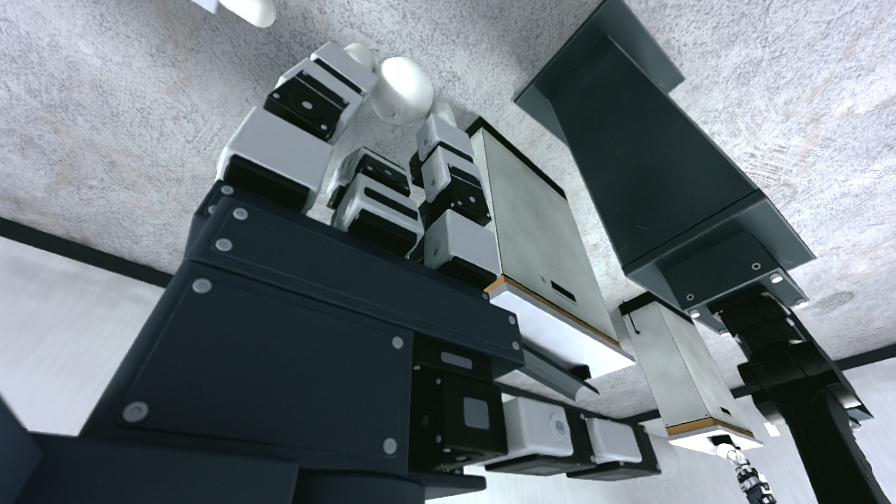

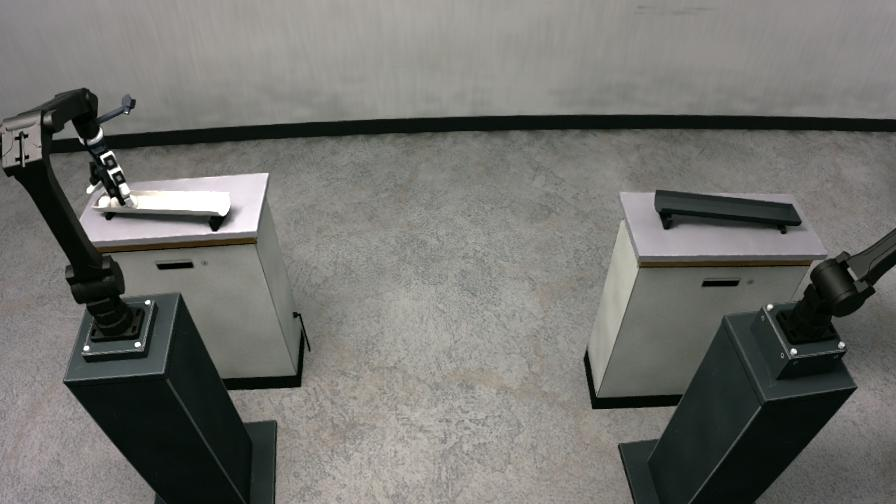

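Scaled by 1.680 from the camera's 896x504 image, which has a finer 1280x720 frame.

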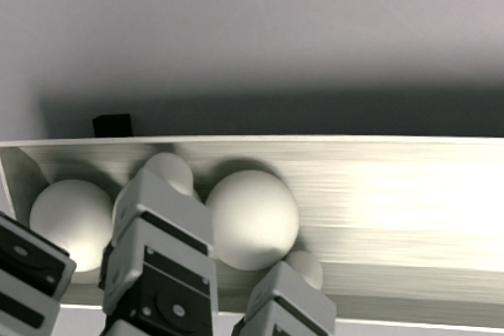

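>>> move(
  arm1={"target": [-2.4435, 0.5505, 0.947, -0.0662, 0.4435, 0.8921, 0.0526], "speed": 0.05},
  arm3={"target": [0.03, 0, 1.085, -0.5, -0.5, 0.5, 0.5], "speed": 0.1},
  arm4={"target": [3.21, -0.09, 0.908, 0, 1, 0, 0.02], "speed": 0.12},
)

>>> move(
  arm1={"joints": {"hand_index_abd": -0.22, "hand_middle_abd": 0.22}},
  arm3={"target": [-0.023, 0, 1.082, -0.5, -0.5, 0.5, 0.5], "speed": 0.1},
  arm4={"target": [3.212, -0.09, 0.886, 0, 1, 0, 0.02], "speed": 0.1},
  cameras=["arm3_cam_wrist", "arm1_cam_wrist", "arm4_cam_wrist"],
)

>>> zoom_image(
  camera="arm3_cam_wrist",
  region=[250, 0, 550, 200],
)

>>> zoom_image(
  camera="arm1_cam_wrist",
  region=[300, 0, 600, 200],
)

Scene clock: 326.57 s.
Joint torques (N m): arm1=[-0.26 -11.34 8.96 1.02 -0.04 0.09] | arm2=[-0.38 -20.31 13.31 -0.53 0.25 0.17] | arm3=[-3.25 -15.33 9.65 2.47 -0.1 0.1] | arm4=[0.03 -23.82 13.11 0.73 -0.01 -0.05]
Motor temperatures (°C): arm1=[23 29 41 18 20 18] | arm2=[21 32 42 18 19 18] | arm3=[22 32 44 18 19 19] | arm4=[23 36 48 22 18 20]
Heat: arm1: hottest joint3_rad 41 °C; arm2: hottest joint3_rad 42 °C; arm3: hottest joint3_rad 44 °C; arm4: hottest joint3_rad 48 °C.
move: arm1 off_target; arm3 off_target; arm4 off_target
Joint velocities: within noise
arm1.joint_positions: joint1_rad=+0.218 joint2_rad=+1.506 joint3_rad=+1.129 joint4_rad=-1.012 joint5_rad=-0.010 joint6_rad=+1.221 hand_index_mcp=+0.750 hand_index_abd=+0.134 hand_index_pip=+0.575 hand_index_dip=+0.697 hand_middle_mcp=+0.743 hand_middle_abd=-0.141 hand_middle_pip=+0.572 hand_middle_dip=+0.694 hand_ring_mcp=+0.990 hand_ring_abd=+0.000 hand_ring_pip=+0.993 hand_ring_dip=+0.998 hand_thumb_cmc=+0.715 hand_thumb_axl=+0.677 hand_thumb_mcp=-0.484 hand_thumb_ipl=+0.168 hand_current_limit=+0.400 hand_speed=-0.600
arm1.joint_status: not commanded
arm1.hand_state: goal,goal,goal,goal,goal,goal,goal,goal,goal,goal,goal,goal,goal,goal,overload,goal
arm1.index_mcp_current_ma: 0
arm1.index_abd_current_ma: 0
arm1.index_pip_current_ma: 0
arm1.index_dip_current_ma: 0
arm1.middle_mcp_current_ma: -2
arm1.middle_abd_current_ma: 0
arm1.middle_pip_current_ma: 0
arm1.middle_dip_current_ma: 0
arm1.ring_mcp_current_ma: -2
arm1.ring_abd_current_ma: 0
arm1.ring_pip_current_ma: -1
arm1.ring_dip_current_ma: 0
arm1.thumb_cmc_current_ma: 0
arm1.thumb_axl_current_ma: 0
arm1.thumb_mcp_current_ma: 0
arm1.thumb_ipl_current_ma: 0
arm1.hand_goal_index_mcp: 0.754
arm1.hand_goal_index_abd: 0.136
arm1.hand_goal_index_pip: 0.576
arm1.hand_goal_index_dip: 0.696
arm1.hand_goal_middle_mcp: 0.754
arm1.hand_goal_middle_abd: -0.136
arm1.hand_goal_middle_pip: 0.576
arm1.hand_goal_middle_dip: 0.696
arm1.hand_goal_ring_mcp: 1.000
arm1.hand_goal_ring_abd: 0.000
arm1.hand_goal_ring_pip: 1.000
arm1.hand_goal_ring_dip: 1.000
arm1.hand_goal_thumb_cmc: 0.714
arm1.hand_goal_thumb_axl: 0.678
arm1.hand_goal_thumb_mcp: 0.226
arm1.hand_goal_thumb_ipl: 0.168
arm1.hand: x=-2.4437 y=+0.5536 z=+0.9651 quat_wxyz=(-0.074, +0.438, +0.894, +0.062) (m; scene frame)
arm1.hand_target: x=-2.4434 y=+0.5499 z=+0.9475 quat_wxyz=(-0.066, +0.443, +0.892, +0.052) (m; scene frame)
arm1.hand_status: off_target (0.018 m and 1.5 deg from the pose sent, 0.021 m and 1.2 deg at the start)
arm2: as last shown
arm3.joint_positions: joint1_rad=+1.441 joint2_rad=+2.014 joint3_rad=+1.171 joint4_rad=+0.804 joint5_rad=-0.120 joint6_rad=-0.004 hand_index_mcp=+0.762 hand_index_abd=-0.001 hand_index_pip=+0.577 hand_index_dip=+0.696 hand_middle_mcp=+1.000 hand_middle_abd=+0.001 hand_middle_pip=+0.999 hand_middle_dip=+0.997 hand_ring_mcp=+0.763 hand_ring_abd=+0.003 hand_ring_pip=+0.578 hand_ring_dip=+0.699 hand_thumb_cmc=+0.722 hand_thumb_axl=+0.677 hand_thumb_mcp=+0.224 hand_thumb_ipl=+0.168 hand_current_limit=+0.400 hand_speed=-0.600
arm3.joint_status: not commanded
arm3.hand_state: goal,goal,goal,goal,goal,goal,goal,goal,goal,goal,goal,goal,goal,goal,goal,goal
arm3.index_mcp_current_ma: 21
arm3.index_abd_current_ma: -2
arm3.index_pip_current_ma: 2
arm3.index_dip_current_ma: 0
arm3.middle_mcp_current_ma: 0
arm3.middle_abd_current_ma: 1
arm3.middle_pip_current_ma: -2
arm3.middle_dip_current_ma: -5
arm3.ring_mcp_current_ma: 21
arm3.ring_abd_current_ma: 5
arm3.ring_pip_current_ma: 3
arm3.ring_dip_current_ma: 5
arm3.thumb_cmc_current_ma: 19
arm3.thumb_axl_current_ma: -1
arm3.thumb_mcp_current_ma: -5
arm3.thumb_ipl_current_ma: 0
arm3.hand_goal_index_mcp: 0.754
arm3.hand_goal_index_abd: 0.000
arm3.hand_goal_index_pip: 0.576
arm3.hand_goal_index_dip: 0.696
arm3.hand_goal_middle_mcp: 1.000
arm3.hand_goal_middle_abd: 0.000
arm3.hand_goal_middle_pip: 1.000
arm3.hand_goal_middle_dip: 1.000
arm3.hand_goal_ring_mcp: 0.754
arm3.hand_goal_ring_abd: 0.000
arm3.hand_goal_ring_pip: 0.576
arm3.hand_goal_ring_dip: 0.696
arm3.hand_goal_thumb_cmc: 0.714
arm3.hand_goal_thumb_axl: 0.678
arm3.hand_goal_thumb_mcp: 0.226
arm3.hand_goal_thumb_ipl: 0.168
arm3.hand: x=+0.0397 y=-0.0123 z=+1.0670 quat_wxyz=(-0.492, -0.514, +0.503, +0.491) (m; scene frame)
arm3.hand_target: x=+0.0315 y=-0.0001 z=+1.0849 quat_wxyz=(-0.500, -0.500, +0.500, +0.500) (m; scene frame)
arm3.hand_status: off_target (0.024 m and 2.1 deg from the pose sent, 0.085 m and 4.5 deg at the start)
arm4.joint_positions: joint1_rad=-1.671 joint2_rad=+2.777 joint3_rad=+2.859 joint4_rad=-1.594 joint5_rad=-0.001 joint6_rad=+1.442 hand_index_mcp=+0.754 hand_index_abd=-0.179 hand_index_pip=+0.578 hand_index_dip=+0.696 hand_middle_mcp=+0.997 hand_middle_abd=+0.000 hand_middle_pip=+0.999 hand_middle_dip=+0.997 hand_ring_mcp=+0.754 hand_ring_abd=+0.162 hand_ring_pip=+0.578 hand_ring_dip=+0.696 hand_thumb_cmc=+0.716 hand_thumb_axl=+0.677 hand_thumb_mcp=+0.224 hand_thumb_ipl=+0.168 hand_current_limit=+0.700 hand_speed=-0.600
arm4.joint_status: not commanded
arm4.hand_state: goal,blocked,goal,goal,goal,goal,goal,goal,goal,blocked,goal,goal,goal,goal,goal,goal
arm4.index_mcp_current_ma: 0
arm4.index_abd_current_ma: 467
arm4.index_pip_current_ma: 1
arm4.index_dip_current_ma: 0
arm4.middle_mcp_current_ma: -3
arm4.middle_abd_current_ma: 0
arm4.middle_pip_current_ma: -1
arm4.middle_dip_current_ma: -2
arm4.ring_mcp_current_ma: 0
arm4.ring_abd_current_ma: -467
arm4.ring_pip_current_ma: 1
arm4.ring_dip_current_ma: 0
arm4.thumb_cmc_current_ma: 1
arm4.thumb_axl_current_ma: 0
arm4.thumb_mcp_current_ma: -2
arm4.thumb_ipl_current_ma: 0
arm4.hand_goal_index_mcp: 0.754
arm4.hand_goal_index_abd: -0.450
arm4.hand_goal_index_pip: 0.576
arm4.hand_goal_index_dip: 0.696
arm4.hand_goal_middle_mcp: 1.000
arm4.hand_goal_middle_abd: 0.000
arm4.hand_goal_middle_pip: 1.000
arm4.hand_goal_middle_dip: 1.000
arm4.hand_goal_ring_mcp: 0.754
arm4.hand_goal_ring_abd: 0.460
arm4.hand_goal_ring_pip: 0.576
arm4.hand_goal_ring_dip: 0.696
arm4.hand_goal_thumb_cmc: 0.714
arm4.hand_goal_thumb_axl: 0.678
arm4.hand_goal_thumb_mcp: 0.226
arm4.hand_goal_thumb_ipl: 0.168
arm4.hand: x=+3.1927 y=-0.0820 z=+0.8796 quat_wxyz=(+0.004, +0.999, +0.029, +0.029) (m; scene frame)
arm4.hand_target: x=+3.2068 y=-0.0897 z=+0.9084 quat_wxyz=(+0.007, +0.997, +0.018, +0.069) (m; scene frame)
arm4.hand_status: off_target (0.034 m and 3.5 deg from the pose sent, 0.186 m and 15.5 deg at the start; a joint's target at an end of its range on 49 of 74 steps)
pictures: none

Scene clock: 327.73 s.
Joint torques (N m): arm1=[-0.21 -11.22 9.21 0.98 -0.17 0.08] | arm2=[-0.44 -20.25 13.3 -0.53 0.25 0.18] | arm3=[-2.37 -17.2 10.19 2.48 0.05 0.1] | arm4=[0.09 -23 13.15 0.75 -0.01 -0.05]
Motor temperatures (°C): arm1=[23 29 41 18 20 18] | arm2=[21 32 42 18 19 18] | arm3=[22 32 44 18 19 19] | arm4=[23 36 48 22 18 20]
Heat: arm1: hottest joint3_rad 41 °C; arm2: hottest joint3_rad 42 °C; arm3: hottest joint3_rad 44 °C; arm4: hottest joint3_rad 48 °C.
move: arm1 off_target; arm3 off_target; arm4 off_target
Joint velocities: within noise
arm1.joint_positions: joint1_rad=+0.218 joint2_rad=+1.506 joint3_rad=+1.126 joint4_rad=-1.012 joint5_rad=-0.007 joint6_rad=+1.221 hand_index_mcp=+0.751 hand_index_abd=+0.098 hand_index_pip=+0.575 hand_index_dip=+0.697 hand_middle_mcp=+0.744 hand_middle_abd=-0.051 hand_middle_pip=+0.572 hand_middle_dip=+0.694 hand_ring_mcp=+0.991 hand_ring_abd=+0.000 hand_ring_pip=+0.993 hand_ring_dip=+0.998 hand_thumb_cmc=+0.715 hand_thumb_axl=+0.677 hand_thumb_mcp=-0.484 hand_thumb_ipl=+0.168 hand_current_limit=+0.400 hand_speed=-0.600
arm1.joint_status: hand_index_abd off_target (ended at +0.098, target -0.220); hand_middle_abd off_target (ended at -0.051, target +0.220)
arm1.hand_state: goal,blocked,goal,goal,goal,blocked,goal,goal,goal,goal,goal,goal,goal,goal,overload,goal
arm1.index_mcp_current_ma: 0
arm1.index_abd_current_ma: 385
arm1.index_pip_current_ma: 0
arm1.index_dip_current_ma: 0
arm1.middle_mcp_current_ma: -2
arm1.middle_abd_current_ma: -385
arm1.middle_pip_current_ma: 0
arm1.middle_dip_current_ma: 0
arm1.ring_mcp_current_ma: -2
arm1.ring_abd_current_ma: 0
arm1.ring_pip_current_ma: -1
arm1.ring_dip_current_ma: 0
arm1.thumb_cmc_current_ma: 0
arm1.thumb_axl_current_ma: 0
arm1.thumb_mcp_current_ma: 0
arm1.thumb_ipl_current_ma: 0
arm1.hand_goal_index_mcp: 0.754
arm1.hand_goal_index_abd: -0.220
arm1.hand_goal_index_pip: 0.576
arm1.hand_goal_index_dip: 0.696
arm1.hand_goal_middle_mcp: 0.754
arm1.hand_goal_middle_abd: 0.220
arm1.hand_goal_middle_pip: 0.576
arm1.hand_goal_middle_dip: 0.696
arm1.hand_goal_ring_mcp: 1.000
arm1.hand_goal_ring_abd: 0.000
arm1.hand_goal_ring_pip: 1.000
arm1.hand_goal_ring_dip: 1.000
arm1.hand_goal_thumb_cmc: 0.714
arm1.hand_goal_thumb_axl: 0.678
arm1.hand_goal_thumb_mcp: 0.226
arm1.hand_goal_thumb_ipl: 0.168
arm1.hand: x=-2.4427 y=+0.5526 z=+0.9640 quat_wxyz=(-0.072, +0.439, +0.893, +0.062) (m; scene frame)
arm1.hand_target: x=-2.4434 y=+0.5499 z=+0.9473 quat_wxyz=(-0.066, +0.444, +0.892, +0.052) (m; scene frame)
arm1.hand_status: not commanded
arm2: as last shown
arm3.joint_positions: joint1_rad=+1.441 joint2_rad=+2.122 joint3_rad=+1.352 joint4_rad=+0.724 joint5_rad=-0.113 joint6_rad=-0.004 hand_index_mcp=+0.762 hand_index_abd=-0.001 hand_index_pip=+0.577 hand_index_dip=+0.696 hand_middle_mcp=+1.000 hand_middle_abd=+0.001 hand_middle_pip=+0.999 hand_middle_dip=+0.997 hand_ring_mcp=+0.763 hand_ring_abd=+0.003 hand_ring_pip=+0.578 hand_ring_dip=+0.699 hand_thumb_cmc=+0.722 hand_thumb_axl=+0.677 hand_thumb_mcp=+0.224 hand_thumb_ipl=+0.168 hand_current_limit=+0.400 hand_speed=-0.600
arm3.joint_status: not commanded
arm3.hand_state: goal,goal,goal,goal,goal,goal,goal,goal,goal,goal,goal,goal,goal,goal,goal,goal
arm3.index_mcp_current_ma: 21
arm3.index_abd_current_ma: -2
arm3.index_pip_current_ma: 2
arm3.index_dip_current_ma: 0
arm3.middle_mcp_current_ma: 0
arm3.middle_abd_current_ma: 1
arm3.middle_pip_current_ma: -2
arm3.middle_dip_current_ma: -5
arm3.ring_mcp_current_ma: 21
arm3.ring_abd_current_ma: 5
arm3.ring_pip_current_ma: 3
arm3.ring_dip_current_ma: 5
arm3.thumb_cmc_current_ma: 19
arm3.thumb_axl_current_ma: -1
arm3.thumb_mcp_current_ma: -4
arm3.thumb_ipl_current_ma: 0
arm3.hand_goal_index_mcp: 0.754
arm3.hand_goal_index_abd: 0.000
arm3.hand_goal_index_pip: 0.576
arm3.hand_goal_index_dip: 0.696
arm3.hand_goal_middle_mcp: 1.000
arm3.hand_goal_middle_abd: 0.000
arm3.hand_goal_middle_pip: 1.000
arm3.hand_goal_middle_dip: 1.000
arm3.hand_goal_ring_mcp: 0.754
arm3.hand_goal_ring_abd: 0.000
arm3.hand_goal_ring_pip: 0.576
arm3.hand_goal_ring_dip: 0.696
arm3.hand_goal_thumb_cmc: 0.714
arm3.hand_goal_thumb_axl: 0.678
arm3.hand_goal_thumb_mcp: 0.226
arm3.hand_goal_thumb_ipl: 0.168
arm3.hand: x=-0.0131 y=-0.0053 z=+1.0593 quat_wxyz=(-0.489, -0.513, +0.506, +0.491) (m; scene frame)
arm3.hand_target: x=-0.0212 y=-0.0001 z=+1.0821 quat_wxyz=(-0.500, -0.500, +0.500, +0.500) (m; scene frame)
arm3.hand_status: off_target (0.025 m and 2.4 deg from the pose sent, 0.066 m and 2.1 deg at the start)
arm4.joint_positions: joint1_rad=-1.671 joint2_rad=+2.795 joint3_rad=+2.859 joint4_rad=-1.569 joint5_rad=-0.002 joint6_rad=+1.444 hand_index_mcp=+0.754 hand_index_abd=-0.179 hand_index_pip=+0.578 hand_index_dip=+0.696 hand_middle_mcp=+0.997 hand_middle_abd=+0.000 hand_middle_pip=+0.999 hand_middle_dip=+0.997 hand_ring_mcp=+0.754 hand_ring_abd=+0.162 hand_ring_pip=+0.578 hand_ring_dip=+0.696 hand_thumb_cmc=+0.716 hand_thumb_axl=+0.677 hand_thumb_mcp=+0.224 hand_thumb_ipl=+0.168 hand_current_limit=+0.700 hand_speed=-0.600
arm4.joint_status: not commanded
arm4.hand_state: goal,blocked,goal,goal,goal,goal,goal,goal,goal,blocked,goal,goal,goal,goal,goal,goal
arm4.index_mcp_current_ma: 0
arm4.index_abd_current_ma: 467
arm4.index_pip_current_ma: 1
arm4.index_dip_current_ma: 0
arm4.middle_mcp_current_ma: -3
arm4.middle_abd_current_ma: 0
arm4.middle_pip_current_ma: -1
arm4.middle_dip_current_ma: -2
arm4.ring_mcp_current_ma: 0
arm4.ring_abd_current_ma: -467
arm4.ring_pip_current_ma: 1
arm4.ring_dip_current_ma: 0
arm4.thumb_cmc_current_ma: 1
arm4.thumb_axl_current_ma: 0
arm4.thumb_mcp_current_ma: -2
arm4.thumb_ipl_current_ma: 0
arm4.hand_goal_index_mcp: 0.754
arm4.hand_goal_index_abd: -0.450
arm4.hand_goal_index_pip: 0.576
arm4.hand_goal_index_dip: 0.696
arm4.hand_goal_middle_mcp: 1.000
arm4.hand_goal_middle_abd: 0.000
arm4.hand_goal_middle_pip: 1.000
arm4.hand_goal_middle_dip: 1.000
arm4.hand_goal_ring_mcp: 0.754
arm4.hand_goal_ring_abd: 0.460
arm4.hand_goal_ring_pip: 0.576
arm4.hand_goal_ring_dip: 0.696
arm4.hand_goal_thumb_cmc: 0.714
arm4.hand_goal_thumb_axl: 0.678
arm4.hand_goal_thumb_mcp: 0.226
arm4.hand_goal_thumb_ipl: 0.168
arm4.hand: x=+3.1959 y=-0.0821 z=+0.8659 quat_wxyz=(+0.004, +0.999, +0.028, +0.032) (m; scene frame)
arm4.hand_target: x=+3.2092 y=-0.0897 z=+0.8863 quat_wxyz=(+0.006, +0.998, +0.017, +0.067) (m; scene frame)
arm4.hand_status: off_target (0.027 m and 3.5 deg from the pose sent, 0.022 m and 3.5 deg at the start; a joint's target at an end of its range on 32 of 35 steps)
pictures: arm1_cam_wrist, arm3_cam_wrist, arm4_cam_wrist
camera_calibration:
arm1_cam_wrist: T_world_to_cam=[[0.9584, -0.239727, -0.154919, 2.6615], [-0.100537, -0.791505, 0.602837, -0.43328], [-0.267135, -0.562185, -0.782679, 0.536113], [0, 0, 0, 1]] pos_world=[-2.45113, 0.596486, 1.09312]
arm3_cam_wrist: T_world_to_cam=[[-0.0113024, 0.800762, 0.598876, -0.597761], [0.780134, 0.381713, -0.495668, 0.480708], [-0.625511, 0.461601, -0.629016, 0.785642], [0, 0, 0, 1]] pos_world=[0.109654, -0.0674818, 1.09044]
arm4_cam_wrist: T_world_to_cam=[[-0.753978, -0.656677, -0.0170976, 2.40189], [-0.479482, 0.532364, 0.697628, 0.921326], [-0.449014, 0.534195, -0.716256, 2.22572], [0, 0, 0, 1]] pos_world=[3.25211, -0.102181, 0.992508]

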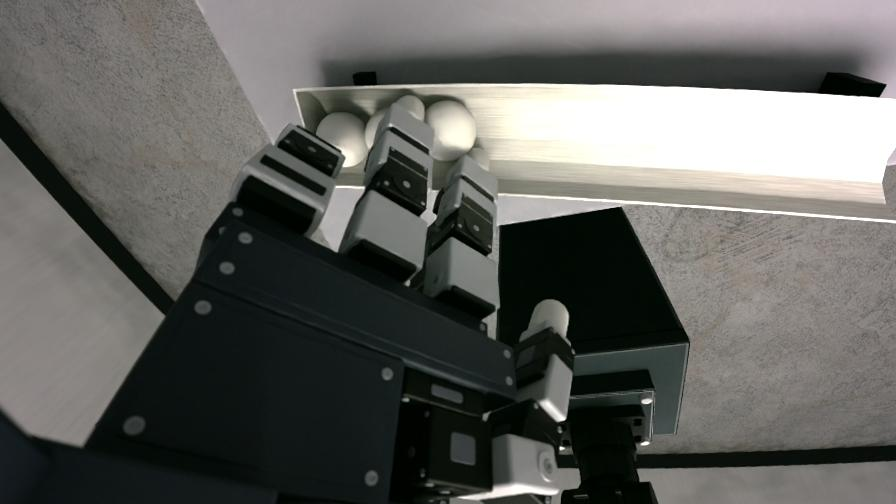

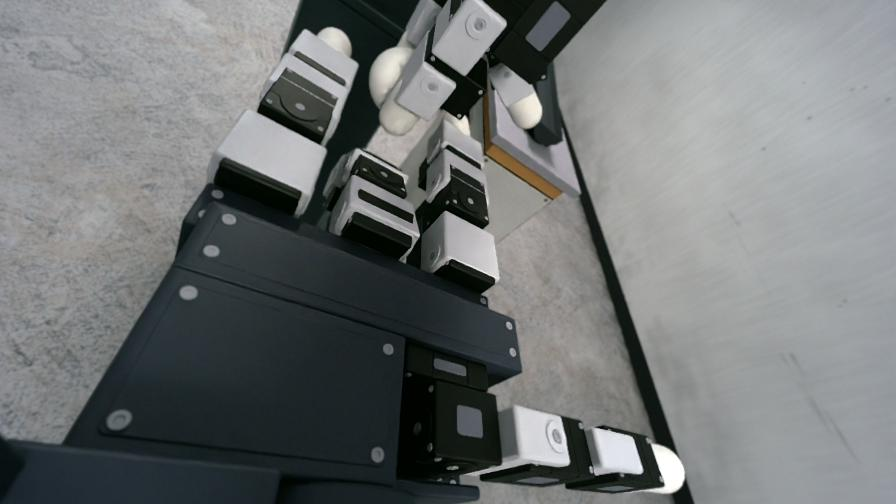

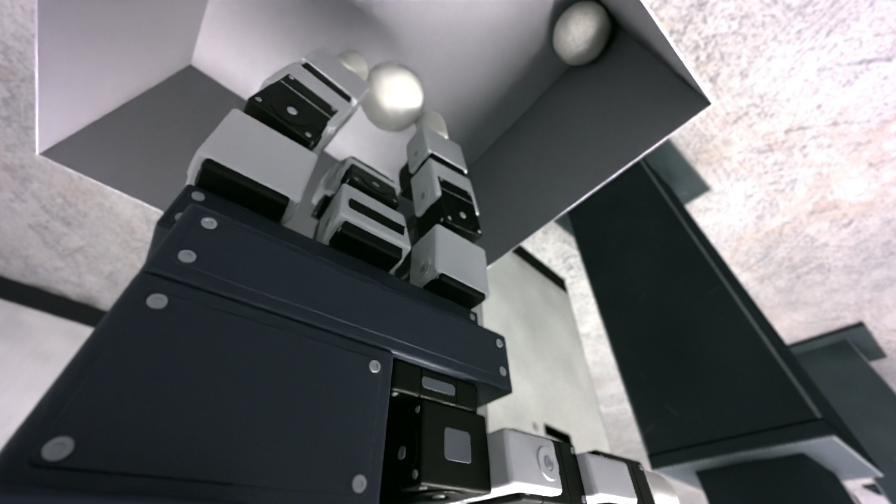

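Scaled by 1.680 from the camera's 896x504 image, which has a finer 1280x720 frame.

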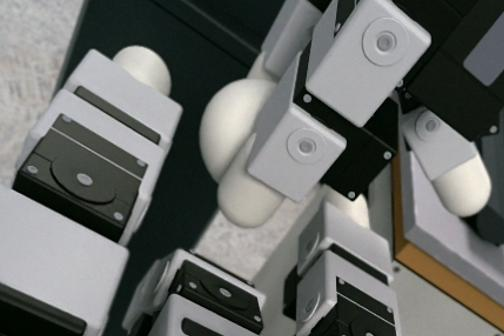

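Scaled by 1.680 from the camera's 896x504 image, which has a finer 1280x720 frame.

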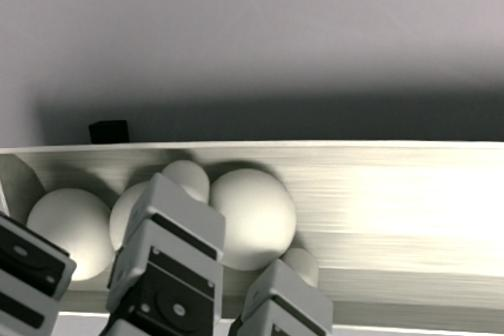

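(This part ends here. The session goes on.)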